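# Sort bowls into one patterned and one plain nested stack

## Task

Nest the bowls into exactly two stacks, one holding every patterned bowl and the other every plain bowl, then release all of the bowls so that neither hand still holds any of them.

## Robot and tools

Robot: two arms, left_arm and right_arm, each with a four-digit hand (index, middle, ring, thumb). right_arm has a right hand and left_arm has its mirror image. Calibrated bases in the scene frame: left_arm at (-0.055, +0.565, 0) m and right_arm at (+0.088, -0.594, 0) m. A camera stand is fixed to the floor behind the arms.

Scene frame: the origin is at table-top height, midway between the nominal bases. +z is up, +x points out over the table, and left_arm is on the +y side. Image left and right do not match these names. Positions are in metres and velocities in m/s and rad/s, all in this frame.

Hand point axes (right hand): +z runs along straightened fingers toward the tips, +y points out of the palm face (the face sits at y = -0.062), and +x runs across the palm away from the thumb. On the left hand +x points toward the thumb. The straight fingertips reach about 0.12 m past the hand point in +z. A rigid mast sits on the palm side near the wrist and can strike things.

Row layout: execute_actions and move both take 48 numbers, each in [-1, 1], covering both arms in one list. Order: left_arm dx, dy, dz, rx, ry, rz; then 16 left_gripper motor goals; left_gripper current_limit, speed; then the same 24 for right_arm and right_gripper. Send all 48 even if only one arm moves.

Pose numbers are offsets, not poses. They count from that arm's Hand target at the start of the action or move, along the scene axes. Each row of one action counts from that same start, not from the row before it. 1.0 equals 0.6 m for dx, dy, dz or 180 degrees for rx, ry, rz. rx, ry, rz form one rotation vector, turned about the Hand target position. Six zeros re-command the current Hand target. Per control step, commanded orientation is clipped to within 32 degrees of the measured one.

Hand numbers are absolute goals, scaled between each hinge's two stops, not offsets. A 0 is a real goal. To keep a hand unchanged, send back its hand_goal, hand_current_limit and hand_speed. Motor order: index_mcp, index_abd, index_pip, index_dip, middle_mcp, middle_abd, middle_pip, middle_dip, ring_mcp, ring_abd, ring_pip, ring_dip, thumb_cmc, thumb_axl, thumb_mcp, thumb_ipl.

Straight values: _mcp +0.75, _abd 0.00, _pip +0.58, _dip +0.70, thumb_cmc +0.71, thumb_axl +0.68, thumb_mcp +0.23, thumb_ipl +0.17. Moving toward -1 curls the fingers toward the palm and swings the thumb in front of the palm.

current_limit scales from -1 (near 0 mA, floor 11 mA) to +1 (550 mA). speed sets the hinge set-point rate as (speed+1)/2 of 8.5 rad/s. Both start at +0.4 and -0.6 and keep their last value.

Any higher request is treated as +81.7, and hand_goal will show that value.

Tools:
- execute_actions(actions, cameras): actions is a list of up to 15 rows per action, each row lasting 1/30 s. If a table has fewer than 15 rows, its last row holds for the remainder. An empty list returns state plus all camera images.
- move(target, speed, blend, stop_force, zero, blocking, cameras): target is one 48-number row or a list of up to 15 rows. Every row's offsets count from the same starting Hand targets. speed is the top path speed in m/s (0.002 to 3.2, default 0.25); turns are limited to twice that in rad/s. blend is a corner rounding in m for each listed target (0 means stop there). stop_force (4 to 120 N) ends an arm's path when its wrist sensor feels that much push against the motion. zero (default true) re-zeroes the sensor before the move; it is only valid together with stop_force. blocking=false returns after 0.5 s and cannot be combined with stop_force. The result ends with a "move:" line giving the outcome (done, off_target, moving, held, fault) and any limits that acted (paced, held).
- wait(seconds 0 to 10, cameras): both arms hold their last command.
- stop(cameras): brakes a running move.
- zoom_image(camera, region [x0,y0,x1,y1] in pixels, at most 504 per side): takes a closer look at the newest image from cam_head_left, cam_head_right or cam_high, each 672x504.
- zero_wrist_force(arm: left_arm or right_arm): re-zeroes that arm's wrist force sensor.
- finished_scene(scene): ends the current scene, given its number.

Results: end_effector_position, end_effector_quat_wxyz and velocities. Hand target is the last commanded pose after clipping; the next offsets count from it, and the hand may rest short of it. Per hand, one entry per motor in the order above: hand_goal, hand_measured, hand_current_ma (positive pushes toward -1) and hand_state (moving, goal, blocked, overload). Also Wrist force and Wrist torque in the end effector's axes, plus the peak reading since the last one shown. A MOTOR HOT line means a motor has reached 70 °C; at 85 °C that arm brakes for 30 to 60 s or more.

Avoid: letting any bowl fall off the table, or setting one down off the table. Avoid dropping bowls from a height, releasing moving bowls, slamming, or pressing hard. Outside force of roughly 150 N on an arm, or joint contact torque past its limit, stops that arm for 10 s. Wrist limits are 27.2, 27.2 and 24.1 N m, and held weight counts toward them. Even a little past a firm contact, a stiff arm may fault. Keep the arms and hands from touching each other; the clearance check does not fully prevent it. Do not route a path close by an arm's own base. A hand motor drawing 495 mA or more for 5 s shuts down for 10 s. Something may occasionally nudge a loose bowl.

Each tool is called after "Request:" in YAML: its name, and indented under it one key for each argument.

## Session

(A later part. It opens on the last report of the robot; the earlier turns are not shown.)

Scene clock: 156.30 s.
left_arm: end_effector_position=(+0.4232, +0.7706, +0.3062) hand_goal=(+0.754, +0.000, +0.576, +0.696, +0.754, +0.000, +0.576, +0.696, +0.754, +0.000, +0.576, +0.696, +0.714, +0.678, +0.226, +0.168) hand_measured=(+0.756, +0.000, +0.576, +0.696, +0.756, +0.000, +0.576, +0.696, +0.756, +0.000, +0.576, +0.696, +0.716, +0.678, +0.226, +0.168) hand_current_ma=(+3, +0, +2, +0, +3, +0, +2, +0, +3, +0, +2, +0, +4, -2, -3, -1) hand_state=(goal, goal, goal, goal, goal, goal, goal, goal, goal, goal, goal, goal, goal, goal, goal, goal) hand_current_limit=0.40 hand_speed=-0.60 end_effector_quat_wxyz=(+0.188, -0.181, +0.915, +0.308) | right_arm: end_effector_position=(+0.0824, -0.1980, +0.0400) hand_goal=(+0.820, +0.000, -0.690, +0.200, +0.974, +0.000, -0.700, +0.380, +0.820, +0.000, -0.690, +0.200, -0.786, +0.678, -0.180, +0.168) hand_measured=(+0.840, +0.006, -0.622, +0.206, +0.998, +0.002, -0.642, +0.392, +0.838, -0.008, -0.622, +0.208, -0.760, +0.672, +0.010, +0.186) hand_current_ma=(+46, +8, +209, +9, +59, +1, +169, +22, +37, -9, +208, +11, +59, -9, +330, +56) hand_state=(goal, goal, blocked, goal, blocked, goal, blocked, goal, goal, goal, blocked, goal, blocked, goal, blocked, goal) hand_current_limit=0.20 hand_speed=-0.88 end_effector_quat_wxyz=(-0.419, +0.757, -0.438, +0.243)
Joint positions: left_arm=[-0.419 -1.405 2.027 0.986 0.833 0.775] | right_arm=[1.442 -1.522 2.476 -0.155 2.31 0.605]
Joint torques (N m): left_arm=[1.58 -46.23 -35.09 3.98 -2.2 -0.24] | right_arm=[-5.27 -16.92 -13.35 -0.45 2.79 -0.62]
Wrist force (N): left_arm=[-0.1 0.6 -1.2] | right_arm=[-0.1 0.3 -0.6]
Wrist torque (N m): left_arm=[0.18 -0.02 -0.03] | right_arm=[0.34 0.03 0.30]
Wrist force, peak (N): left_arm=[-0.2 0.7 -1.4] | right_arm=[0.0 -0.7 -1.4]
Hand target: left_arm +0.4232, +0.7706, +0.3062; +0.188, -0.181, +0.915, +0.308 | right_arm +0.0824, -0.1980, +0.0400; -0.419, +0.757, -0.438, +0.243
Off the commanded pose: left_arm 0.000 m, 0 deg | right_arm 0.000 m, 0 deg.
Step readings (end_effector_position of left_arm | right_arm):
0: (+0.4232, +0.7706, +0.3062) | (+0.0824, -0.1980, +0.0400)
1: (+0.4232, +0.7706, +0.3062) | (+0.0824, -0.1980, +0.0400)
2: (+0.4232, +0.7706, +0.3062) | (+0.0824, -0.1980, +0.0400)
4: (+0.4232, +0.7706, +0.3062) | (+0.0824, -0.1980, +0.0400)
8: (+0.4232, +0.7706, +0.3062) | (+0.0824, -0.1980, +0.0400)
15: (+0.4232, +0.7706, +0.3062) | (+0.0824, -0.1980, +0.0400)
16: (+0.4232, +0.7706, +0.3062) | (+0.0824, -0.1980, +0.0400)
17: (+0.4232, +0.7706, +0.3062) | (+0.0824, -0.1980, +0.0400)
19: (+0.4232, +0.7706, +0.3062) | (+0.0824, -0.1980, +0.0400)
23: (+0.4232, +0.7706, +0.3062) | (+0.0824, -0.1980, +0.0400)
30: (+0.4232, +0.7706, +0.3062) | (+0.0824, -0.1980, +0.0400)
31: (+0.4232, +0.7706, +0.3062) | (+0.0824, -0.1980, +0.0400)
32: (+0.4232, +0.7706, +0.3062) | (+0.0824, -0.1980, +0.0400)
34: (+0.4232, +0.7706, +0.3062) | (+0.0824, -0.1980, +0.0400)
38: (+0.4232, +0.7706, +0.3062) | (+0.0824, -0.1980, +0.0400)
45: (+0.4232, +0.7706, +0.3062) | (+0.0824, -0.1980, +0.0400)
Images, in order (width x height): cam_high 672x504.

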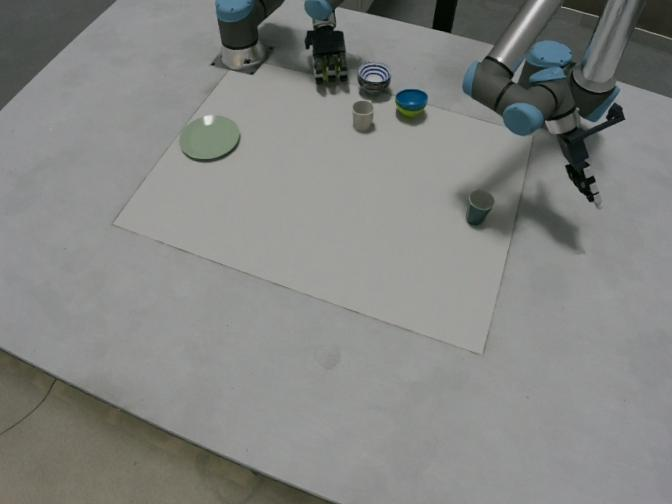

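Request:
move:
  target: [0,0,0,0,0,0,0.754,0,0.576,0.696,0.754,0,0.576,0.696,0.754,0,0.576,0.696,0.714,0.678,0.226,0.168,0.4,-0.6,0,0,0.0333,0,0,0,0.82,0,-0.69,0.2,0.973,0,-0.7,0.38,0.82,0,-0.69,0.2,-0.786,0.678,-0.18,0.168,0.35,-0.88]
  speed: 0.05
  cameras: ["cam_high"]

Request:
zoom_image:
  camera: "cam_high"
  region: [290, 25, 410, 115]

Scene clock: 157.43 s.
left_arm: end_effector_position=(+0.4232, +0.7706, +0.3062) hand_goal=(+0.754, +0.000, +0.576, +0.696, +0.754, +0.000, +0.576, +0.696, +0.754, +0.000, +0.576, +0.696, +0.714, +0.678, +0.226, +0.168) hand_measured=(+0.756, +0.000, +0.576, +0.696, +0.756, +0.000, +0.576, +0.696, +0.756, +0.000, +0.576, +0.696, +0.716, +0.678, +0.226, +0.168) hand_current_ma=(+3, +0, +2, +0, +3, +0, +2, +0, +3, +0, +2, +0, +4, -2, -3, -1) hand_state=(goal, goal, goal, goal, goal, goal, goal, goal, goal, goal, goal, goal, goal, goal, goal, goal) hand_current_limit=0.40 hand_speed=-0.60 end_effector_quat_wxyz=(+0.188, -0.181, +0.915, +0.308) | right_arm: end_effector_position=(+0.0824, -0.1980, +0.0598) hand_goal=(+0.820, +0.000, -0.690, +0.200, +0.974, +0.000, -0.700, +0.380, +0.820, +0.000, -0.690, +0.200, -0.786, +0.678, -0.180, +0.168) hand_measured=(+0.840, +0.006, -0.622, +0.206, +0.998, +0.002, -0.642, +0.392, +0.838, -0.008, -0.622, +0.208, -0.760, +0.672, +0.010, +0.186) hand_current_ma=(+46, +8, +209, +9, +59, +1, +169, +22, +38, -9, +208, +11, +59, -10, +371, +56) hand_state=(blocked, goal, blocked, goal, blocked, goal, blocked, goal, goal, goal, blocked, goal, blocked, goal, blocked, goal) hand_current_limit=0.35 hand_speed=-0.88 end_effector_quat_wxyz=(-0.419, +0.757, -0.438, +0.243)
Joint positions: left_arm=[-0.419 -1.405 2.027 0.986 0.833 0.775] | right_arm=[1.442 -1.563 2.462 -0.099 2.31 0.605]
Joint torques (N m): left_arm=[-0.39 -45.25 -35.91 4.6 -2.2 -0.62] | right_arm=[-2.66 -42.39 -39.76 5.71 2.98 1.76]
Wrist force (N): left_arm=[-0.5 0.8 -0.8] | right_arm=[0.0 0.3 -0.9]
Wrist torque (N m): left_arm=[0.17 0.05 -0.06] | right_arm=[0.36 0.00 0.30]
Wrist force, peak (N): left_arm=[0.1 0.6 -1.6] | right_arm=[0.4 0.7 -0.9]
Hand target: left_arm +0.4232, +0.7706, +0.3062; +0.188, -0.181, +0.915, +0.308 | right_arm +0.0824, -0.1980, +0.0600; -0.419, +0.757, -0.438, +0.243
Off the commanded pose: left_arm 0.000 m, 0 deg | right_arm 0.000 m, 0 deg.
move: done
Images, in order (width x height): cam_high 672x504.

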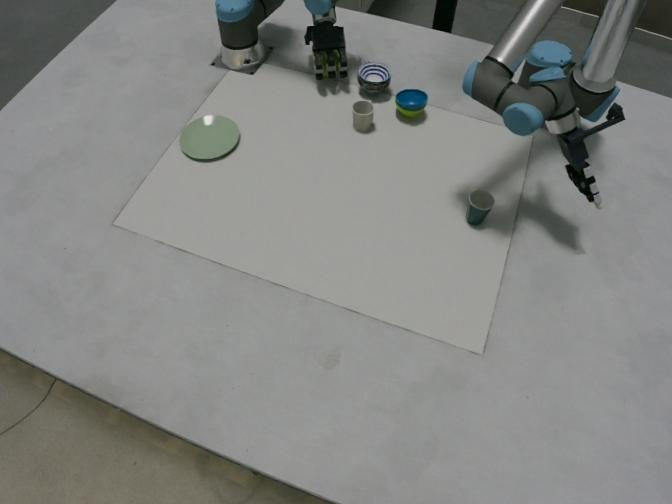

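Scaled by 4.200.

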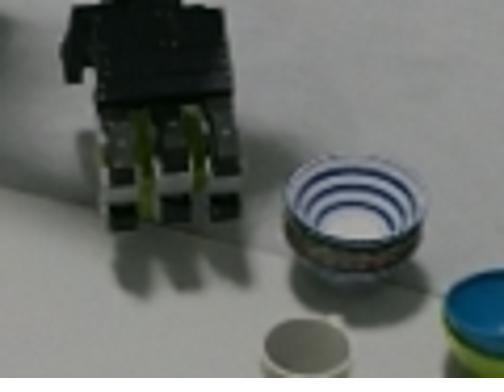

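Request:
move:
  target:
    - [0,0,0,0,0,0,0.754,0,0.576,0.696,0.754,0,0.576,0.696,0.754,0,0.576,0.696,0.714,0.678,0.226,0.168,0.4,-0.6,0,0,0.1583,0,0,0,0.82,0,-0.69,0.2,0.973,0,-0.7,0.38,0.82,0,-0.69,0.2,-0.786,0.678,-0.18,0.168,0.35,-0.88]
    - [0,0,0,0,0,0,0.754,0,0.576,0.696,0.754,0,0.576,0.696,0.754,0,0.576,0.696,0.714,0.678,0.226,0.168,0.4,-0.6,0.1343,0.5917,0.1583,0,0,0.1667,0.82,0,-0.69,0.2,0.973,0,-0.7,0.38,0.82,0,-0.69,0.2,-0.786,0.678,-0.18,0.168,0.35,-0.88]
    - [0,0,0,0,0,0,0.754,0,0.576,0.696,0.754,0,0.576,0.696,0.754,0,0.576,0.696,0.714,0.678,0.226,0.168,0.4,-0.6,0.1343,0.5917,0.0833,0,0,0.1667,0.82,0,-0.69,0.2,0.973,0,-0.7,0.38,0.82,0,-0.69,0.2,-0.786,0.678,-0.18,0.168,0.35,-0.88]
  speed: [0.12, 0.25, 0.1]
  blend: [0.025, 0.01, 0]
  cameras: ["cam_high"]

Request:
zoom_image:
  camera: "cam_high"
  region: [340, 50, 460, 140]

Scene clock: 161.70 s.
left_arm: end_effector_position=(+0.4232, +0.7706, +0.3062) hand_goal=(+0.754, +0.000, +0.576, +0.696, +0.754, +0.000, +0.576, +0.696, +0.754, +0.000, +0.576, +0.696, +0.714, +0.678, +0.226, +0.168) hand_measured=(+0.756, +0.000, +0.576, +0.696, +0.756, +0.000, +0.576, +0.696, +0.756, +0.000, +0.576, +0.696, +0.716, +0.678, +0.226, +0.168) hand_current_ma=(+3, +0, +2, +0, +3, +0, +2, +0, +3, +0, +2, +0, +4, -2, -3, -1) hand_state=(goal, goal, goal, goal, goal, goal, goal, goal, goal, goal, goal, goal, goal, goal, goal, goal) hand_current_limit=0.40 hand_speed=-0.60 end_effector_quat_wxyz=(+0.188, -0.181, +0.915, +0.308) | right_arm: end_effector_position=(+0.1630, +0.1570, +0.1102) hand_goal=(+0.820, +0.000, -0.690, +0.200, +0.974, +0.000, -0.700, +0.380, +0.820, +0.000, -0.690, +0.200, -0.786, +0.678, -0.180, +0.168) hand_measured=(+0.840, +0.006, -0.624, +0.206, +0.998, +0.002, -0.642, +0.392, +0.838, -0.008, -0.624, +0.208, -0.760, +0.672, +0.010, +0.186) hand_current_ma=(+49, +8, +204, +9, +59, +1, +166, +23, +40, -10, +201, +11, +60, -10, +371, +56) hand_state=(blocked, goal, blocked, goal, blocked, goal, blocked, goal, goal, goal, blocked, goal, blocked, goal, blocked, goal) hand_current_limit=0.35 hand_speed=-0.88 end_effector_quat_wxyz=(-0.468, +0.845, -0.227, +0.126)
Joint positions: left_arm=[-0.419 -1.405 2.027 0.986 0.833 0.775] | right_arm=[1.258 -1.263 1.924 -0.092 1.749 0.111]
Joint torques (N m): left_arm=[-0.11 -44.09 -34.99 4.34 -1.95 -0.74] | right_arm=[-5.3 -49.44 -23.38 -1.91 -2.61 -1.7]
Wrist force (N): left_arm=[-0.2 0.2 -1.2] | right_arm=[-0.2 -0.9 -0.8]
Wrist torque (N m): left_arm=[0.14 -0.01 -0.02] | right_arm=[0.28 0.10 0.35]
Wrist force, peak (N): left_arm=[0.1 0.7 -1.7] | right_arm=[-0.8 -2.3 1.0]
Hand target: left_arm +0.4232, +0.7706, +0.3062; +0.188, -0.181, +0.915, +0.308 | right_arm +0.1630, +0.1570, +0.1099; -0.468, +0.845, -0.227, +0.126
Off the commanded pose: left_arm 0.000 m, 0 deg | right_arm 0.000 m, 0 deg.
move: done
Images, in order (width x height): cam_high 672x504.

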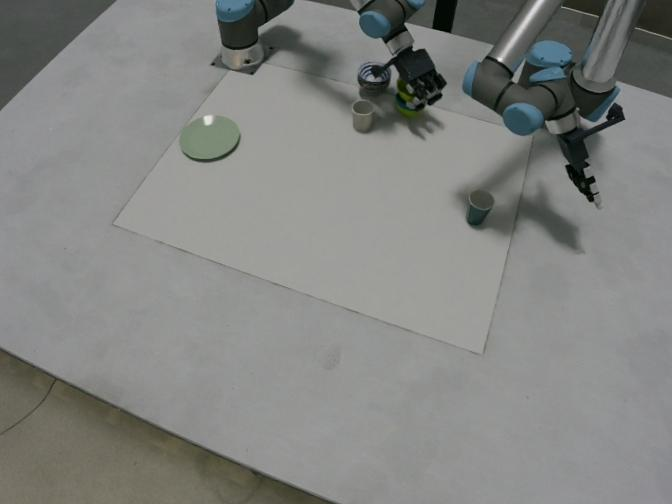

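Scaled by 4.200.

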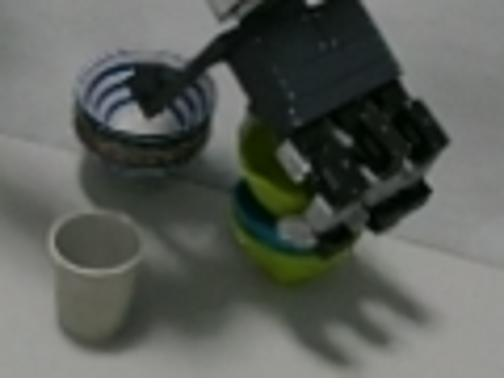

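Request:
zoom_image:
  camera: "cam_high"
  region: [385, 70, 445, 120]

Scaled by 8.400.

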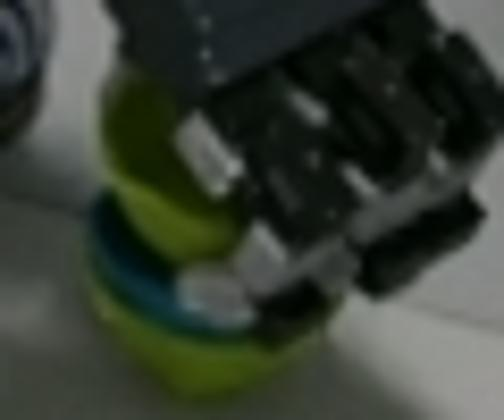

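Request:
move:
  target:
    - [0,0,0,0,0,0,0.754,0,0.576,0.696,0.754,0,0.576,0.696,0.754,0,0.576,0.696,0.714,0.678,0.226,0.168,0.4,-0.6,0.0083,0,-0.013,0,0,0,0.82,0,-0.69,0.2,0.973,0,-0.7,0.38,0.82,0,-0.69,0.2,-0.786,0.678,-0.18,0.168,0.35,-0.88]
    - [0,0,0,0,0,0,0.754,0,0.576,0.696,0.754,0,0.576,0.696,0.754,0,0.576,0.696,0.714,0.678,0.226,0.168,0.4,-0.6,0.0083,0,-0.075,0,0,0,0.82,0,-0.69,0.2,0.973,0,-0.7,0.38,0.82,0,-0.69,0.2,-0.786,0.678,-0.18,0.168,0.35,-0.88]
  speed: [0.05, 0.03]
  stop_force: 4
  cameras: ["cam_high"]

Request:
zoom_image:
  camera: "cam_high"
  region: [385, 70, 445, 120]

Scene clock: 164.37 s.
left_arm: end_effector_position=(+0.4232, +0.7706, +0.3062) hand_goal=(+0.754, +0.000, +0.576, +0.696, +0.754, +0.000, +0.576, +0.696, +0.754, +0.000, +0.576, +0.696, +0.714, +0.678, +0.226, +0.168) hand_measured=(+0.756, +0.000, +0.576, +0.696, +0.756, +0.000, +0.576, +0.696, +0.756, +0.000, +0.576, +0.696, +0.716, +0.678, +0.226, +0.168) hand_current_ma=(+3, +0, +2, +0, +3, +0, +2, +0, +3, +0, +2, +0, +4, -2, -3, -1) hand_state=(goal, goal, goal, goal, goal, goal, goal, goal, goal, goal, goal, goal, goal, goal, goal, goal) hand_current_limit=0.40 hand_speed=-0.60 end_effector_quat_wxyz=(+0.188, -0.181, +0.915, +0.308) | right_arm: end_effector_position=(+0.1679, +0.1570, +0.0944) hand_goal=(+0.820, +0.000, -0.690, +0.200, +0.974, +0.000, -0.700, +0.380, +0.820, +0.000, -0.690, +0.200, -0.786, +0.678, -0.180, +0.168) hand_measured=(+0.844, +0.006, -0.634, +0.208, +0.998, +0.002, -0.648, +0.392, +0.838, -0.008, -0.632, +0.208, -0.760, +0.672, +0.014, +0.192) hand_current_ma=(+60, +8, +160, +11, +60, +1, +144, +23, +41, -10, +173, +12, +61, -10, +371, +76) hand_state=(blocked, goal, blocked, goal, blocked, goal, blocked, goal, goal, goal, blocked, goal, blocked, goal, blocked, blocked) hand_current_limit=0.35 hand_speed=-0.88 end_effector_quat_wxyz=(-0.468, +0.845, -0.227, +0.126)
Joint positions: left_arm=[-0.419 -1.405 2.027 0.986 0.833 0.775] | right_arm=[1.249 -1.246 1.935 -0.121 1.742 0.107]
Joint torques (N m): left_arm=[0.99 -45.62 -34.17 4.18 -1.91 -0.33] | right_arm=[6.48 -79.88 -47.66 1.88 0.65 1.14]
Wrist force (N): left_arm=[0.1 0.7 -1.5] | right_arm=[-0.3 0.1 -0.7]
Wrist torque (N m): left_arm=[0.22 -0.05 -0.02] | right_arm=[0.28 0.09 0.35]
Wrist force, peak (N): left_arm=[0.5 0.6 -1.5] | right_arm=[-0.8 -5.3 -4.1]
Hand target: left_arm +0.4232, +0.7706, +0.3062; +0.188, -0.181, +0.915, +0.308 | right_arm +0.1679, +0.1570, +0.0944; -0.468, +0.845, -0.227, +0.126 (not the last commanded pose)
Off the commanded pose: left_arm 0.000 m, 0 deg | right_arm 0.029 m, 0 deg.
move: contact (right_arm); path passed 1 of 2 targets
Images, in order (width x height): cam_high 672x504.

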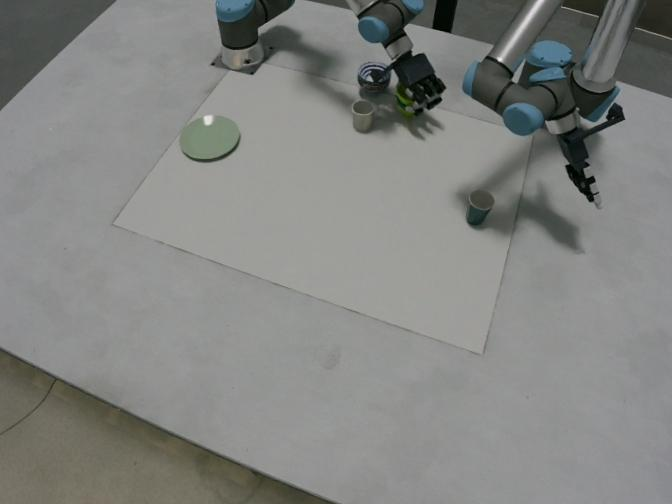

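Scaled by 8.400.

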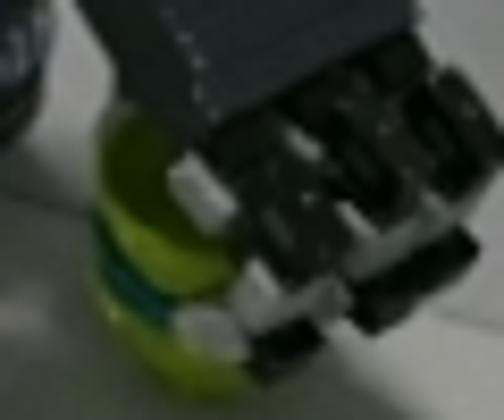

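Request:
execute_actions:
  actions:
    - [[0,0,0,0,0,0,0.754,0,0.576,0.696,0.754,0,0.576,0.696,0.754,0,0.576,0.696,0.714,0.678,0.226,0.168,0.4,-0.6,0,0,0,0,0,0,0.84,0,-0.56,0.2,0.985,0,-0.57,0.38,0.84,0,-0.56,0.2,-0.786,0.678,0.06,0.168,0.1,-0.9]]
    - [[0,0,0,0,0,0,0.754,0,0.576,0.696,0.754,0,0.576,0.696,0.754,0,0.576,0.696,0.714,0.678,0.226,0.168,0.4,-0.6,0,0,0,0,0,0,0.86,0,-0.5,0.2,0.985,0,-0.52,0.37,0.86,0,-0.5,0.2,-0.786,0.678,0.11,0.168,-0.2,-0.88]]
  cameras: ["cam_high"]

Request:
zoom_image:
  camera: "cam_high"
  region: [385, 70, 445, 120]

Scene clock: 166.17 s.
left_arm: end_effector_position=(+0.4232, +0.7706, +0.3062) hand_goal=(+0.754, +0.000, +0.576, +0.696, +0.754, +0.000, +0.576, +0.696, +0.754, +0.000, +0.576, +0.696, +0.714, +0.678, +0.226, +0.168) hand_measured=(+0.756, +0.000, +0.576, +0.696, +0.756, +0.000, +0.576, +0.696, +0.756, +0.000, +0.576, +0.696, +0.716, +0.678, +0.226, +0.168) hand_current_ma=(+3, +0, +2, +0, +3, +0, +2, +0, +3, +0, +2, +0, +4, -2, -3, -1) hand_state=(goal, goal, goal, goal, goal, goal, goal, goal, goal, goal, goal, goal, goal, goal, goal, goal) hand_current_limit=0.40 hand_speed=-0.60 end_effector_quat_wxyz=(+0.188, -0.181, +0.915, +0.308) | right_arm: end_effector_position=(+0.1679, +0.1570, +0.0945) hand_goal=(+0.860, +0.000, -0.500, +0.200, +0.986, +0.000, -0.520, +0.370, +0.860, +0.000, -0.500, +0.200, -0.786, +0.678, +0.110, +0.168) hand_measured=(+0.848, +0.002, -0.542, +0.188, +0.980, +0.002, -0.522, +0.374, +0.844, -0.004, -0.502, +0.204, -0.780, +0.676, +0.104, +0.170) hand_current_ma=(-26, +1, -114, -22, -9, +1, -3, +5, -33, -4, -3, +5, +11, -2, -11, +2) hand_state=(goal, goal, blocked, goal, goal, goal, goal, goal, goal, goal, goal, goal, goal, goal, goal, goal) hand_current_limit=-0.20 hand_speed=-0.88 end_effector_quat_wxyz=(-0.468, +0.845, -0.227, +0.126)
Joint positions: left_arm=[-0.419 -1.405 2.027 0.986 0.833 0.775] | right_arm=[1.249 -1.246 1.935 -0.121 1.742 0.107]
Joint torques (N m): left_arm=[0.07 -45.9 -35.19 3.84 -1.78 -0.76] | right_arm=[6.89 -74.34 -40.5 1.86 0.58 1.19]
Wrist force (N): left_arm=[-0.3 0.5 -0.9] | right_arm=[-0.3 -2.9 -2.1]
Wrist torque (N m): left_arm=[0.14 0.00 -0.03] | right_arm=[0.33 0.04 0.38]
Wrist force, peak (N): left_arm=[0.0 0.8 -1.7] | right_arm=[-0.4 -3.0 -2.3]
Hand target: left_arm +0.4232, +0.7706, +0.3062; +0.188, -0.181, +0.915, +0.308 | right_arm +0.1679, +0.1570, +0.0944; -0.468, +0.845, -0.227, +0.126
Off the commanded pose: left_arm 0.000 m, 0 deg | right_arm 0.000 m, 0 deg.
Step readings (end_effector_position of left_arm | right_arm):
0: (+0.4232, +0.7706, +0.3062) | (+0.1679, +0.1570, +0.0944)
1: (+0.4232, +0.7706, +0.3062) | (+0.1679, +0.1570, +0.0944)
2: (+0.4232, +0.7706, +0.3062) | (+0.1679, +0.1570, +0.0944)
4: (+0.4232, +0.7706, +0.3062) | (+0.1679, +0.1570, +0.0944)
8: (+0.4232, +0.7706, +0.3062) | (+0.1679, +0.1570, +0.0944)
15: (+0.4232, +0.7706, +0.3062) | (+0.1679, +0.1570, +0.0945)
16: (+0.4232, +0.7706, +0.3062) | (+0.1679, +0.1570, +0.0945)
17: (+0.4232, +0.7706, +0.3062) | (+0.1679, +0.1570, +0.0945)
19: (+0.4232, +0.7706, +0.3062) | (+0.1679, +0.1570, +0.0945)
23: (+0.4232, +0.7706, +0.3062) | (+0.1679, +0.1570, +0.0945)
30: (+0.4232, +0.7706, +0.3062) | (+0.1679, +0.1570, +0.0945)
Images, in order (width x height): cam_high 672x504.

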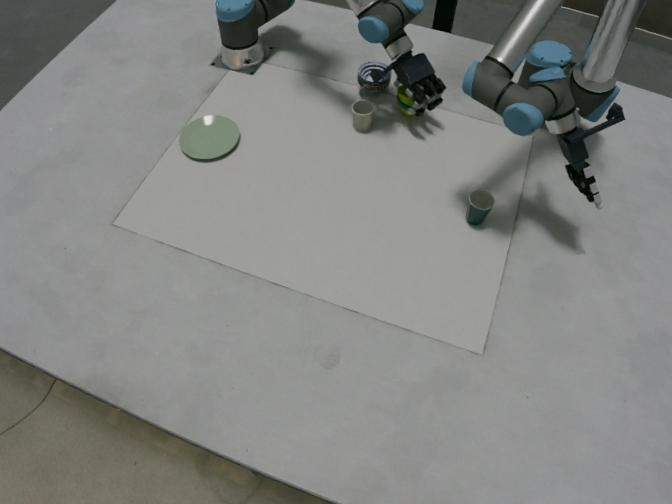

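Scaled by 8.400.

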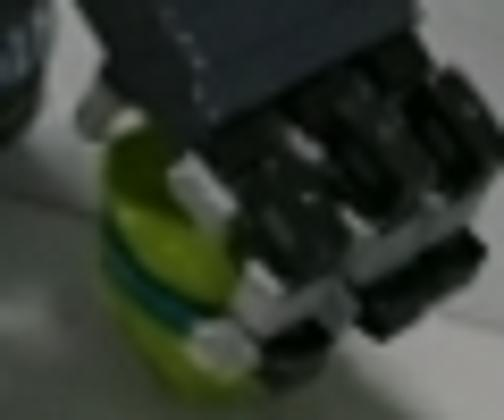

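Request:
move:
  target: [0,0,0,0,0,0,0.754,0,0.576,0.696,0.754,0,0.576,0.696,0.754,0,0.576,0.696,0.714,0.678,0.226,0.168,0.4,-0.6,0,0,0.0583,0,0,0,0.92,0,-0.2,0.25,0.973,0,-0.2,0.33,0.92,0,-0.2,0.25,-0.786,0.678,0.11,0.168,-0.5,-0.93]
  speed: 0.05
  cameras: ["cam_high"]

Request:
zoom_image:
  camera: "cam_high"
  region: [385, 70, 445, 120]

Scene clock: 167.97 s.
left_arm: end_effector_position=(+0.4232, +0.7706, +0.3062) hand_goal=(+0.754, +0.000, +0.576, +0.696, +0.754, +0.000, +0.576, +0.696, +0.754, +0.000, +0.576, +0.696, +0.714, +0.678, +0.226, +0.168) hand_measured=(+0.756, +0.000, +0.576, +0.696, +0.756, +0.000, +0.576, +0.696, +0.756, +0.000, +0.576, +0.696, +0.716, +0.678, +0.226, +0.168) hand_current_ma=(+3, +0, +2, +0, +3, +0, +2, +0, +3, +0, +2, +0, +4, -2, -3, -1) hand_state=(goal, goal, goal, goal, goal, goal, goal, goal, goal, goal, goal, goal, goal, goal, goal, goal) hand_current_limit=0.40 hand_speed=-0.60 end_effector_quat_wxyz=(+0.188, -0.181, +0.915, +0.308) | right_arm: end_effector_position=(+0.1679, +0.1570, +0.1294) hand_goal=(+0.920, +0.000, -0.200, +0.250, +0.974, +0.000, -0.200, +0.330, +0.920, +0.000, -0.200, +0.250, -0.786, +0.678, +0.110, +0.168) hand_measured=(+0.900, +0.002, -0.206, +0.248, +0.968, +0.002, -0.204, +0.334, +0.902, -0.004, -0.204, +0.248, -0.780, +0.676, +0.104, +0.170) hand_current_ma=(-44, +1, -7, -3, -11, +1, -6, +4, -38, -4, -7, -3, +11, -2, -11, +2) hand_state=(goal, goal, goal, goal, goal, goal, goal, goal, goal, goal, goal, goal, goal, goal, goal, goal) hand_current_limit=-0.50 hand_speed=-0.93 end_effector_quat_wxyz=(-0.468, +0.845, -0.227, +0.126)
Joint positions: left_arm=[-0.419 -1.405 2.027 0.986 0.833 0.775] | right_arm=[1.249 -1.283 1.91 -0.058 1.742 0.107]
Joint torques (N m): left_arm=[0.1 -45.84 -34.56 4.18 -2.11 -0.51] | right_arm=[3.35 -78.59 -49.07 3.42 0.22 0.49]
Wrist force (N): left_arm=[-0.1 0.6 -1.2] | right_arm=[-0.5 -0.8 -0.6]
Wrist torque (N m): left_arm=[0.18 -0.04 -0.02] | right_arm=[0.26 0.13 0.33]
Wrist force, peak (N): left_arm=[-0.3 0.5 -1.6] | right_arm=[-0.6 -3.0 -2.0]
Hand target: left_arm +0.4232, +0.7706, +0.3062; +0.188, -0.181, +0.915, +0.308 | right_arm +0.1679, +0.1570, +0.1294; -0.468, +0.845, -0.227, +0.126
Off the commanded pose: left_arm 0.000 m, 0 deg | right_arm 0.000 m, 0 deg.
move: done
Images, in order (width x height): cam_high 672x504.

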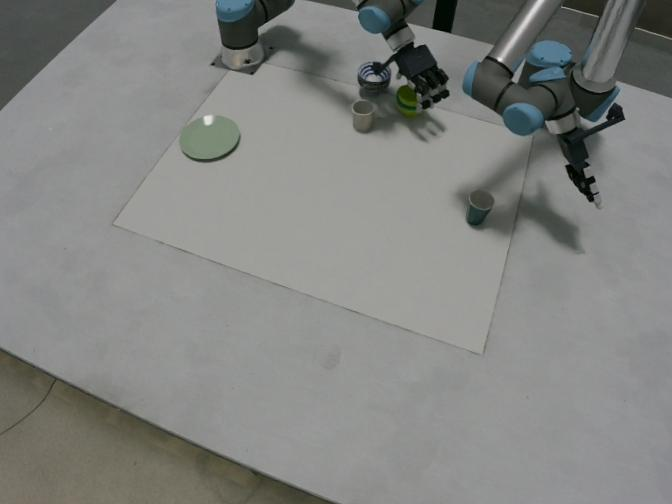

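Scaled by 8.400.

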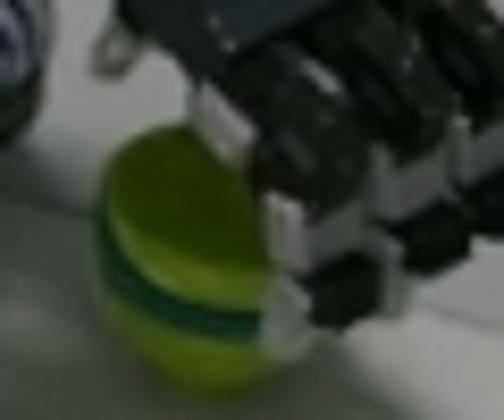

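Request:
move:
  target:
    - [0,0,0,0,0,0,0.754,0,0.576,0.696,0.754,0,0.576,0.696,0.754,0,0.576,0.696,0.714,0.678,0.226,0.168,0.4,-0.6,0,0,0.15,0,0,0,0.92,0,-0.2,0.25,0.973,0,-0.2,0.33,0.92,0,-0.2,0.25,-0.786,0.678,0.11,0.168,-0.5,-0.93]
    - [0,0,0,0,0,0,0.754,0,0.576,0.696,0.754,0,0.576,0.696,0.754,0,0.576,0.696,0.714,0.678,0.226,0.168,0.4,-0.6,-0.15,-0.35,0.2,0,0,0,0.92,0,-0.2,0.25,0.973,0,-0.2,0.33,0.92,0,-0.2,0.25,-0.786,0.678,0.11,0.168,-0.5,-0.93]
  speed: [0.15, 0.3]
  blend: [0.02, 0]
  cameras: ["cam_high"]

Request:
zoom_image:
  camera: "cam_high"
  region: [345, 50, 445, 125]

Scene clock: 170.43 s.
left_arm: end_effector_position=(+0.4232, +0.7706, +0.3062) hand_goal=(+0.754, +0.000, +0.576, +0.696, +0.754, +0.000, +0.576, +0.696, +0.754, +0.000, +0.576, +0.696, +0.714, +0.678, +0.226, +0.168) hand_measured=(+0.756, +0.000, +0.576, +0.696, +0.756, +0.000, +0.576, +0.696, +0.756, +0.000, +0.576, +0.696, +0.716, +0.678, +0.226, +0.168) hand_current_ma=(+3, +0, +2, +0, +3, +0, +2, +0, +3, +0, +2, +0, +4, -2, -3, -1) hand_state=(goal, goal, goal, goal, goal, goal, goal, goal, goal, goal, goal, goal, goal, goal, goal, goal) hand_current_limit=0.40 hand_speed=-0.60 end_effector_quat_wxyz=(+0.188, -0.181, +0.915, +0.308) | right_arm: end_effector_position=(+0.0780, -0.0528, +0.2494) hand_goal=(+0.920, +0.000, -0.200, +0.250, +0.974, +0.000, -0.200, +0.330, +0.920, +0.000, -0.200, +0.250, -0.786, +0.678, +0.110, +0.168) hand_measured=(+0.902, +0.002, -0.204, +0.248, +0.966, +0.002, -0.204, +0.334, +0.904, -0.004, -0.204, +0.248, -0.780, +0.676, +0.106, +0.170) hand_current_ma=(-41, +1, -6, -3, -12, +1, -5, +4, -35, -4, -6, -3, +10, -2, -9, +2) hand_state=(goal, goal, goal, goal, goal, goal, goal, goal, goal, goal, goal, goal, goal, goal, goal, goal) hand_current_limit=-0.50 hand_speed=-0.93 end_effector_quat_wxyz=(-0.468, +0.845, -0.227, +0.126)
Joint positions: left_arm=[-0.419 -1.405 2.027 0.986 0.833 0.775] | right_arm=[1.302 -1.739 2.157 0.156 1.787 0.136]
Joint torques (N m): left_arm=[-0.64 -45.01 -34.14 4.33 -2.02 -0.44] | right_arm=[10.68 -38.82 -29.41 3.7 2.71 2.65]
Wrist force (N): left_arm=[0.3 0.7 -0.7] | right_arm=[-0.5 -1.0 -1.1]
Wrist torque (N m): left_arm=[0.15 -0.06 0.00] | right_arm=[0.25 0.15 0.23]
Wrist force, peak (N): left_arm=[0.1 1.1 -1.4] | right_arm=[-0.3 0.0 -2.6]
Hand target: left_arm +0.4232, +0.7706, +0.3062; +0.188, -0.181, +0.915, +0.308 | right_arm +0.0779, -0.0530, +0.2494; -0.468, +0.845, -0.227, +0.126
Off the commanded pose: left_arm 0.000 m, 0 deg | right_arm 0.000 m, 0 deg.
move: done
Images, in order (width x height): cam_high 672x504.

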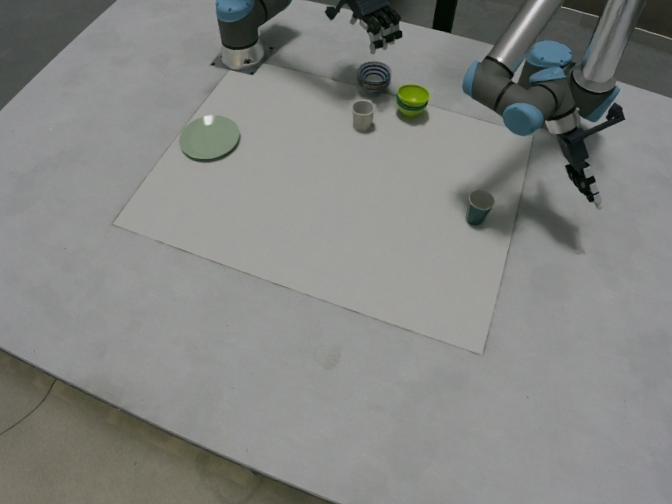

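Scaled by 5.040.

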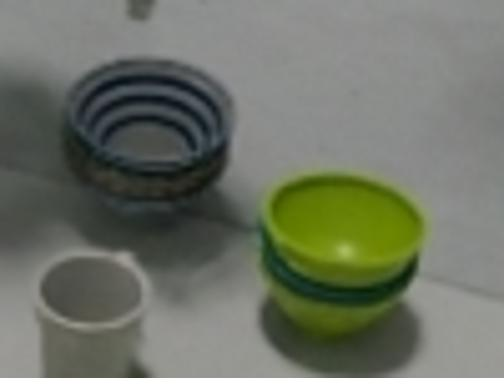

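Request:
zoom_image:
  camera: "cam_high"
  region: [387, 75, 437, 125]

Request:
zoom_image:
  camera: "cam_high"
  region: [350, 55, 400, 105]

Scaled by 10.080.

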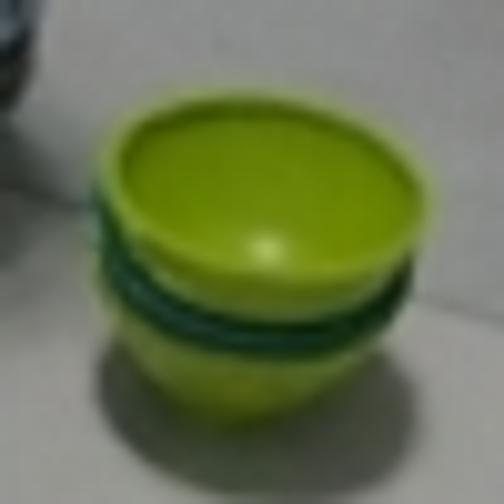

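Scaled by 10.080.

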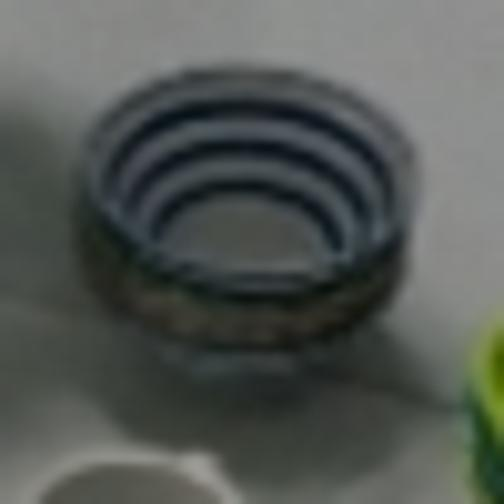

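Request:
wait:
  seconds: 0.1
  cameras: ["all"]

Scene clock: 172.60 s.
left_arm: end_effector_position=(+0.4232, +0.7706, +0.3062) hand_goal=(+0.754, +0.000, +0.576, +0.696, +0.754, +0.000, +0.576, +0.696, +0.754, +0.000, +0.576, +0.696, +0.714, +0.678, +0.226, +0.168) hand_measured=(+0.756, +0.000, +0.576, +0.696, +0.756, +0.000, +0.576, +0.696, +0.756, +0.000, +0.576, +0.696, +0.716, +0.678, +0.226, +0.168) hand_current_ma=(+3, +0, +2, +0, +3, +0, +2, +0, +3, +0, +2, +0, +4, -2, -3, -1) hand_state=(goal, goal, goal, goal, goal, goal, goal, goal, goal, goal, goal, goal, goal, goal, goal, goal) hand_current_limit=0.40 hand_speed=-0.60 end_effector_quat_wxyz=(+0.188, -0.181, +0.915, +0.308) | right_arm: end_effector_position=(+0.0779, -0.0530, +0.2494) hand_goal=(+0.920, +0.000, -0.200, +0.250, +0.974, +0.000, -0.200, +0.330, +0.920, +0.000, -0.200, +0.250, -0.786, +0.678, +0.110, +0.168) hand_measured=(+0.902, +0.002, -0.204, +0.248, +0.966, +0.002, -0.204, +0.334, +0.904, -0.004, -0.204, +0.248, -0.780, +0.676, +0.106, +0.170) hand_current_ma=(-41, +1, -6, -3, -12, +1, -5, +4, -35, -4, -6, -3, +10, -2, -9, +2) hand_state=(goal, goal, goal, goal, goal, goal, goal, goal, goal, goal, goal, goal, goal, goal, goal, goal) hand_current_limit=-0.50 hand_speed=-0.93 end_effector_quat_wxyz=(-0.468, +0.845, -0.227, +0.126)
Joint positions: left_arm=[-0.419 -1.405 2.027 0.986 0.833 0.775] | right_arm=[1.302 -1.74 2.157 0.156 1.787 0.136]
Joint torques (N m): left_arm=[0.94 -46.74 -34.57 4.24 -2.04 -0.62] | right_arm=[10.3 -40.71 -28.45 3.62 2.68 2.96]
Wrist force (N): left_arm=[0.1 0.7 -0.8] | right_arm=[-0.4 -1.3 -0.9]
Wrist torque (N m): left_arm=[0.15 -0.05 0.00] | right_arm=[0.19 0.12 0.24]
Wrist force, peak (N): left_arm=[0.3 0.8 -1.5] | right_arm=[-0.5 -1.5 -1.1]
Hand target: left_arm +0.4232, +0.7706, +0.3062; +0.188, -0.181, +0.915, +0.308 | right_arm +0.0779, -0.0530, +0.2494; -0.468, +0.845, -0.227, +0.126
Off the commanded pose: left_arm 0.000 m, 0 deg | right_arm 0.000 m, 0 deg.
wait: 0.10 s; at rest from the start

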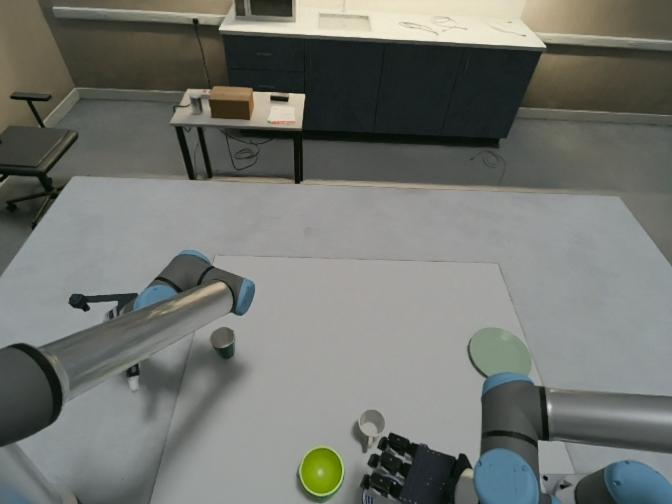

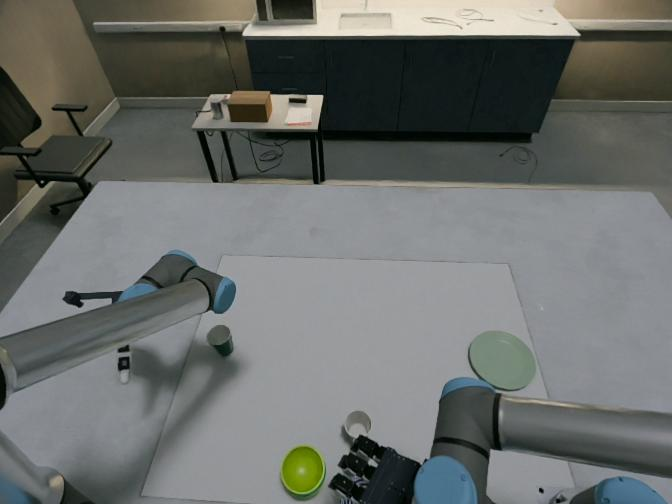

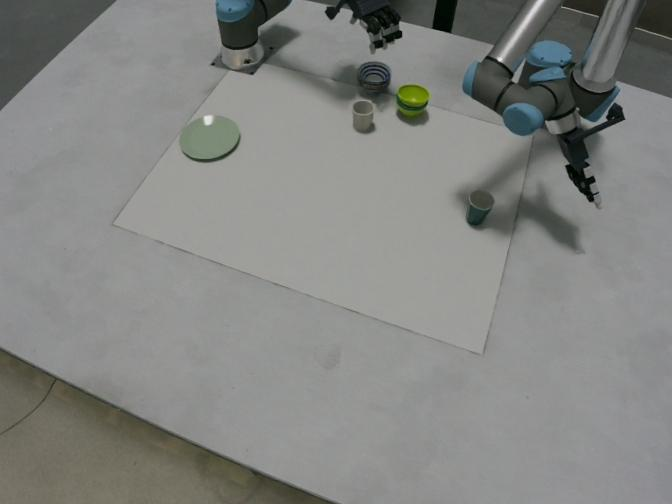

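Request:
zoom_image:
  camera: "cam_head_left"
  region: [282, 424, 362, 504]

Request:
zoom_image:
  camera: "cam_head_right"
  region: [262, 424, 342, 504]

Scaled by 6.300.

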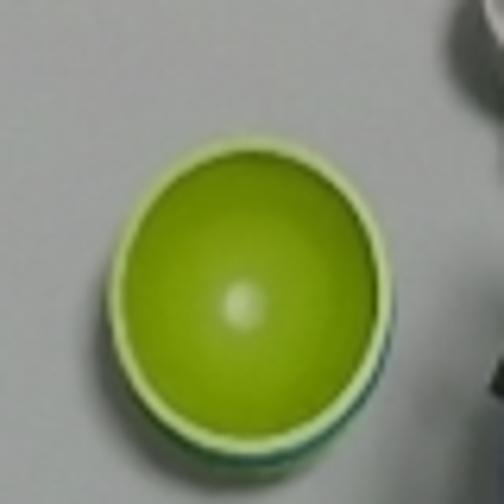

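Scaled by 6.300.

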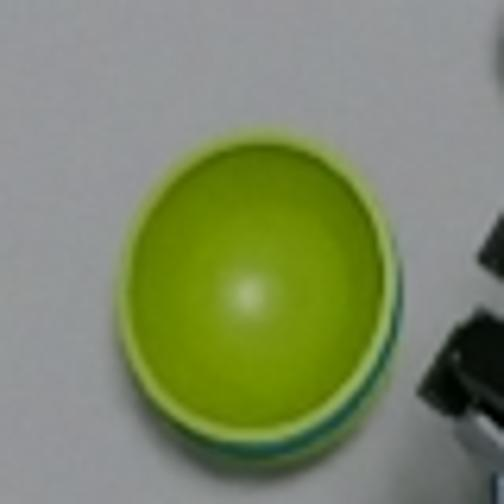

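Request:
move:
  target: [0,0,0,0,0,0,0.754,0,0.576,0.696,0.754,0,0.576,0.696,0.754,0,0.576,0.696,0.714,0.678,0.226,0.168,0.4,-0.6,0.0668,0.2345,0.0843,-0.279,0.161,0,0.88,0,-0.92,-0.2,0.75,0,0.576,0.696,0.88,0,-0.92,-0.2,-0.786,0.678,0.11,0.168,0.25,-0.6]
  speed: 0.4
  cameras: ["cam_high"]

Request:
zoom_image:
  camera: "cam_high"
  region: [345, 20, 465, 125]

Scene clock: 179.20 s.
left_arm: end_effector_position=(+0.4232, +0.7706, +0.3062) hand_goal=(+0.754, +0.000, +0.576, +0.696, +0.754, +0.000, +0.576, +0.696, +0.754, +0.000, +0.576, +0.696, +0.714, +0.678, +0.226, +0.168) hand_measured=(+0.756, +0.000, +0.576, +0.696, +0.756, +0.000, +0.576, +0.696, +0.756, +0.000, +0.576, +0.696, +0.716, +0.678, +0.226, +0.168) hand_current_ma=(+3, +0, +2, +0, +3, +0, +2, +0, +3, +0, +2, +0, +4, -2, -3, -1) hand_state=(goal, goal, goal, goal, goal, goal, goal, goal, goal, goal, goal, goal, goal, goal, goal, goal) hand_current_limit=0.40 hand_speed=-0.60 end_effector_quat_wxyz=(+0.188, -0.181, +0.915, +0.308) | right_arm: end_effector_position=(+0.1180, +0.0877, +0.3000) hand_goal=(+0.880, +0.000, -0.920, -0.200, +0.750, +0.000, +0.576, +0.696, +0.880, +0.000, -0.920, -0.200, -0.786, +0.678, +0.110, +0.168) hand_measured=(+0.876, +0.002, -0.912, -0.196, +0.744, +0.002, +0.572, +0.692, +0.878, -0.004, -0.912, -0.196, -0.782, +0.676, +0.106, +0.168) hand_current_ma=(-4, +1, +12, +4, -9, +1, -4, -4, -3, -4, +12, +4, +4, -2, -9, +1) hand_state=(goal, goal, goal, goal, goal, goal, goal, goal, goal, goal, goal, goal, goal, goal, goal, goal) hand_current_limit=0.25 hand_speed=-0.60 end_effector_quat_wxyz=(+0.000, +0.966, -0.259, +0.001)
Joint positions: left_arm=[-0.419 -1.405 2.027 0.986 0.833 0.775] | right_arm=[1.216 -1.054 1.35 1.274 1.573 0.167]
Joint torques (N m): left_arm=[-0.94 -46.89 -34.92 4.1 -1.91 -0.46] | right_arm=[5.84 -72.12 -51.28 8.54 -3.04 -0.59]
Wrist force (N): left_arm=[-0.1 0.9 -1.4] | right_arm=[0.1 0.0 -0.5]
Wrist torque (N m): left_arm=[0.24 -0.03 -0.03] | right_arm=[0.13 -0.10 -0.03]
Wrist force, peak (N): left_arm=[0.6 0.9 -1.4] | right_arm=[-0.5 -0.7 -1.9]
Hand target: left_arm +0.4232, +0.7706, +0.3062; +0.188, -0.181, +0.915, +0.308 | right_arm +0.1180, +0.0877, +0.3000; +0.000, +0.966, -0.259, +0.001
Off the commanded pose: left_arm 0.000 m, 0 deg | right_arm 0.000 m, 0 deg.
move: done
Images, in order (width x height): cam_high 672x504.

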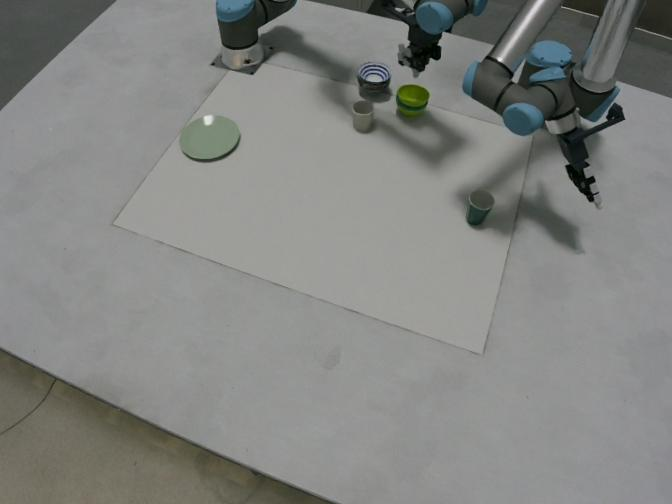

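Scaled by 4.200.

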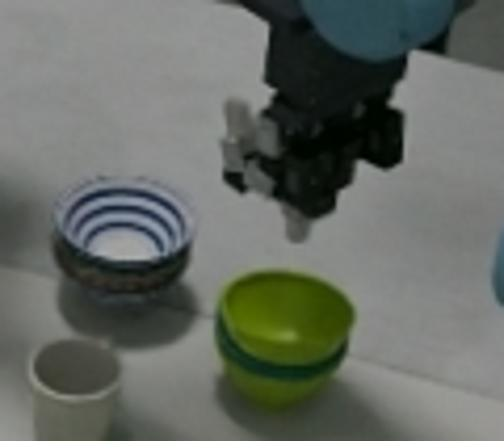

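Request:
move:
  target: [0,0,0,0,0,0,0.754,0,0.576,0.696,0.754,0,0.576,0.696,0.754,0,0.576,0.696,0.714,0.678,0.226,0.168,0.4,-0.6,0,0,-0.1383,0,0,0,0.88,0,-0.92,-0.2,0.75,0,0.576,0.696,0.88,0,-0.92,-0.2,-0.786,0.678,0.11,0.168,0.25,-0.6]
  speed: 0.15

Request:
move:
  target: [0,0,0,0,0,0,0.754,0,0.576,0.696,0.754,0,0.576,0.696,0.754,0,0.576,0.696,0.714,0.678,0.226,0.168,0.4,-0.6,0,0,-0.12,0,0,0,0.88,0,-0.92,-0.2,0.75,0,0.576,0.696,0.88,0,-0.92,-0.2,-0.786,0.678,0.11,0.168,0.25,-0.6]
  speed: 0.03
  stop_force: 4
  cameras: ["cam_high"]

Request:
zoom_image:
  camera: "cam_high"
  region: [377, 65, 447, 125]

Scene clock: 180.83 s.
left_arm: end_effector_position=(+0.4232, +0.7706, +0.3062) hand_goal=(+0.754, +0.000, +0.576, +0.696, +0.754, +0.000, +0.576, +0.696, +0.754, +0.000, +0.576, +0.696, +0.714, +0.678, +0.226, +0.168) hand_measured=(+0.756, +0.000, +0.576, +0.696, +0.756, +0.000, +0.576, +0.696, +0.756, +0.000, +0.576, +0.696, +0.716, +0.678, +0.226, +0.168) hand_current_ma=(+3, +0, +2, +0, +3, +0, +2, +0, +3, +0, +2, +0, +4, -2, -3, -1) hand_state=(goal, goal, goal, goal, goal, goal, goal, goal, goal, goal, goal, goal, goal, goal, goal, goal) hand_current_limit=0.40 hand_speed=-0.60 end_effector_quat_wxyz=(+0.188, -0.181, +0.915, +0.308) | right_arm: end_effector_position=(+0.1180, +0.0877, +0.2173) hand_goal=(+0.880, +0.000, -0.920, -0.200, +0.750, +0.000, +0.576, +0.696, +0.880, +0.000, -0.920, -0.200, -0.786, +0.678, +0.110, +0.168) hand_measured=(+0.878, +0.002, -0.912, -0.198, +0.746, +0.002, +0.574, +0.692, +0.878, -0.004, -0.912, -0.196, -0.782, +0.676, +0.106, +0.168) hand_current_ma=(-3, +1, +12, +4, -8, +1, -3, -4, -3, -4, +12, +4, +4, -2, -9, +1) hand_state=(goal, goal, goal, goal, goal, goal, goal, goal, goal, goal, goal, goal, goal, goal, goal, goal) hand_current_limit=0.25 hand_speed=-0.60 end_effector_quat_wxyz=(+0.000, +0.966, -0.259, +0.001)
Joint positions: left_arm=[-0.419 -1.405 2.027 0.986 0.833 0.775] | right_arm=[1.217 -1.006 1.428 1.149 1.573 0.167]
Joint torques (N m): left_arm=[1.26 -46.27 -34.94 4.18 -1.55 -0.41] | right_arm=[3.81 -73.2 -24.16 1.72 -2.58 1.76]
Wrist force (N): left_arm=[0.2 0.7 -1.4] | right_arm=[0.3 0.2 -0.5]
Wrist torque (N m): left_arm=[0.22 -0.06 0.00] | right_arm=[0.16 -0.13 0.03]
Wrist force, peak (N): left_arm=[-0.2 0.6 -1.6] | right_arm=[0.2 -0.2 -1.6]
Hand target: left_arm +0.4232, +0.7706, +0.3062; +0.188, -0.181, +0.915, +0.308 | right_arm +0.1180, +0.0877, +0.2170; +0.000, +0.966, -0.259, +0.001
Off the commanded pose: left_arm 0.000 m, 0 deg | right_arm 0.000 m, 0 deg.
move: done

Scene clock: 183.73 s.
left_arm: end_effector_position=(+0.4232, +0.7706, +0.3062) hand_goal=(+0.754, +0.000, +0.576, +0.696, +0.754, +0.000, +0.576, +0.696, +0.754, +0.000, +0.576, +0.696, +0.714, +0.678, +0.226, +0.168) hand_measured=(+0.756, +0.000, +0.576, +0.696, +0.756, +0.000, +0.576, +0.696, +0.756, +0.000, +0.576, +0.696, +0.716, +0.678, +0.226, +0.168) hand_current_ma=(+3, +0, +2, +0, +3, +0, +2, +0, +3, +0, +2, +0, +4, -2, -3, -1) hand_state=(goal, goal, goal, goal, goal, goal, goal, goal, goal, goal, goal, goal, goal, goal, goal, goal) hand_current_limit=0.40 hand_speed=-0.60 end_effector_quat_wxyz=(+0.188, -0.181, +0.915, +0.308) | right_arm: end_effector_position=(+0.1180, +0.0877, +0.1695) hand_goal=(+0.880, +0.000, -0.920, -0.200, +0.750, +0.000, +0.576, +0.696, +0.880, +0.000, -0.920, -0.200, -0.786, +0.678, +0.110, +0.168) hand_measured=(+0.878, +0.002, -0.912, -0.198, +0.742, +0.006, +0.574, +0.692, +0.878, -0.004, -0.912, -0.196, -0.782, +0.676, +0.106, +0.168) hand_current_ma=(-3, +1, +12, +4, -13, +6, -3, -4, -3, -4, +12, +4, +4, -2, -9, +1) hand_state=(goal, goal, goal, goal, goal, goal, goal, goal, goal, goal, goal, goal, goal, goal, goal, goal) hand_current_limit=0.25 hand_speed=-0.60 end_effector_quat_wxyz=(+0.000, +0.966, -0.259, +0.001)
Joint positions: left_arm=[-0.419 -1.405 2.027 0.986 0.833 0.775] | right_arm=[1.217 -0.971 1.464 1.078 1.573 0.167]
Joint torques (N m): left_arm=[0.19 -45.51 -34.92 4.39 -2.01 -0.82] | right_arm=[-0.8 -104.11 -47.84 9.04 -1.96 1.46]
Wrist force (N): left_arm=[0.0 0.1 -1.1] | right_arm=[0.0 0.2 -1.5]
Wrist torque (N m): left_arm=[0.11 -0.04 0.01] | right_arm=[0.15 -0.15 0.00]
Wrist force, peak (N): left_arm=[0.1 0.5 -1.8] | right_arm=[-0.1 0.1 -10.7]
Hand target: left_arm +0.4232, +0.7706, +0.3062; +0.188, -0.181, +0.915, +0.308 | right_arm +0.1180, +0.0877, +0.1695; +0.000, +0.966, -0.259, +0.001 (not the last commanded pose)
Off the commanded pose: left_arm 0.000 m, 0 deg | right_arm 0.024 m, 0 deg.
move: contact (right_arm)
Images, in order (width x height): cam_high 672x504.

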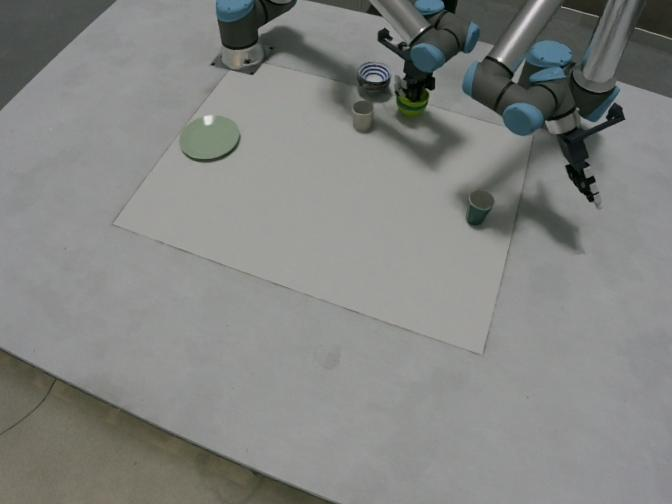

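Scaled by 7.200.

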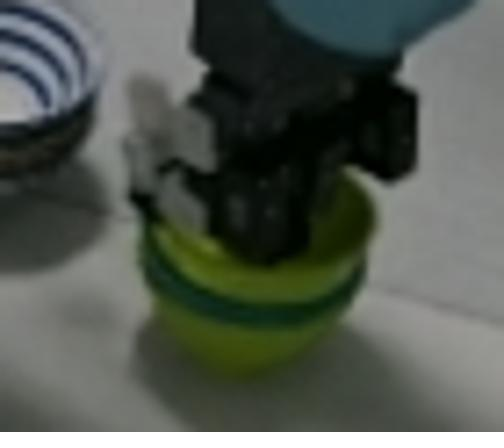

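Request:
move:
  target:
    - [0,0,0,0,0,0,0.754,0,0.576,0.696,0.754,0,0.576,0.696,0.754,0,0.576,0.696,0.714,0.678,0.226,0.168,0.4,-0.6,0,0,0.22,0,0,0,0.88,0,-0.92,-0.2,0.75,0,0.576,0.696,0.88,0,-0.92,-0.2,-0.786,0.678,0.11,0.168,0.25,-0.6]
    - [0,0,0,0,0,0,0.754,0,0.576,0.696,0.754,0,0.576,0.696,0.754,0,0.576,0.696,0.714,0.678,0.226,0.168,0.4,-0.6,-0.1,-0.35,0.22,0,0,0,0.88,0,-0.92,-0.2,0.75,0,0.576,0.696,0.88,0,-0.92,-0.2,-0.786,0.678,0.11,0.168,0.25,-0.6]
  speed: [0.12,0.3]
  blend: [0.02,0]
  cameras: ["cam_high"]

Request:
zoom_image:
  camera: "cam_high"
  region: [387, 75, 437, 125]

Request:
zoom_image:
  camera: "cam_high"
  region: [300, 40, 460, 160]

Scene clock: 187.00 s.
left_arm: end_effector_position=(+0.4232, +0.7706, +0.3062) hand_goal=(+0.754, +0.000, +0.576, +0.696, +0.754, +0.000, +0.576, +0.696, +0.754, +0.000, +0.576, +0.696, +0.714, +0.678, +0.226, +0.168) hand_measured=(+0.756, +0.000, +0.576, +0.696, +0.756, +0.000, +0.576, +0.696, +0.756, +0.000, +0.576, +0.696, +0.716, +0.678, +0.226, +0.168) hand_current_ma=(+3, +0, +2, +0, +3, +0, +2, +0, +3, +0, +2, +0, +4, -2, -3, -1) hand_state=(goal, goal, goal, goal, goal, goal, goal, goal, goal, goal, goal, goal, goal, goal, goal, goal) hand_current_limit=0.40 hand_speed=-0.60 end_effector_quat_wxyz=(+0.188, -0.181, +0.915, +0.308) | right_arm: end_effector_position=(+0.0580, -0.1221, +0.3015) hand_goal=(+0.880, +0.000, -0.920, -0.200, +0.750, +0.000, +0.576, +0.696, +0.880, +0.000, -0.920, -0.200, -0.786, +0.678, +0.110, +0.168) hand_measured=(+0.878, +0.002, -0.912, -0.198, +0.746, +0.004, +0.574, +0.692, +0.878, -0.004, -0.912, -0.196, -0.782, +0.676, +0.106, +0.168) hand_current_ma=(-2, +1, +12, +4, -4, +3, -3, -4, -2, -4, +12, +4, +4, -2, -9, +1) hand_state=(goal, goal, goal, goal, goal, goal, goal, goal, goal, goal, goal, goal, goal, goal, goal, goal) hand_current_limit=0.25 hand_speed=-0.60 end_effector_quat_wxyz=(+0.000, +0.966, -0.259, +0.001)
Joint positions: left_arm=[-0.419 -1.405 2.027 0.986 0.833 0.775] | right_arm=[1.183 -1.397 1.823 1.145 1.573 0.133]
Joint torques (N m): left_arm=[-1.07 -45.35 -34.36 4.17 -1.75 -0.75] | right_arm=[-8.02 -70.36 -24.36 1.06 -2.38 -1.97]
Wrist force (N): left_arm=[0.1 0.8 -1.2] | right_arm=[0.3 0.2 -0.5]
Wrist torque (N m): left_arm=[0.22 -0.05 -0.01] | right_arm=[0.15 -0.13 0.13]
Wrist force, peak (N): left_arm=[0.3 1.1 -1.6] | right_arm=[-0.1 -1.9 -1.6]
Hand target: left_arm +0.4232, +0.7706, +0.3062; +0.188, -0.181, +0.915, +0.308 | right_arm +0.0580, -0.1223, +0.3015; +0.000, +0.966, -0.259, +0.001
Off the commanded pose: left_arm 0.000 m, 0 deg | right_arm 0.000 m, 0 deg.
move: done
Images, in order (width x height): cam_high 672x504.

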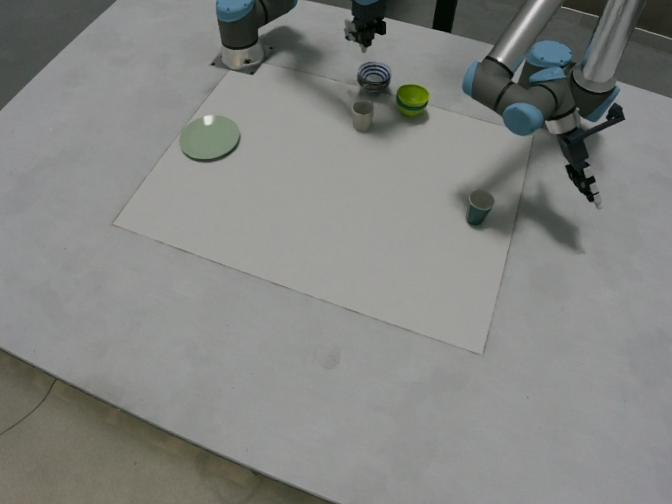

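Scaled by 10.080.

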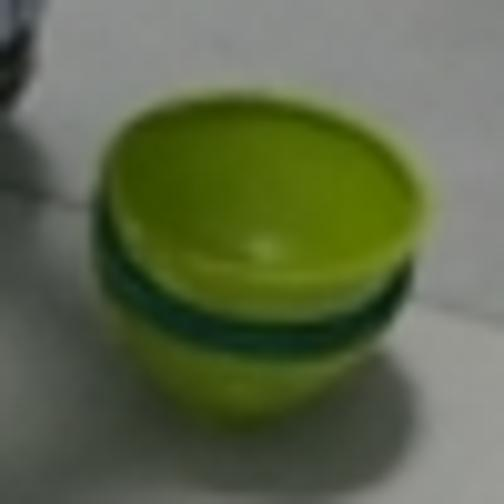

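Scaled by 3.150.

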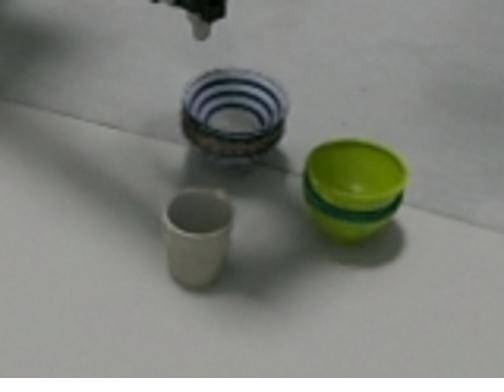

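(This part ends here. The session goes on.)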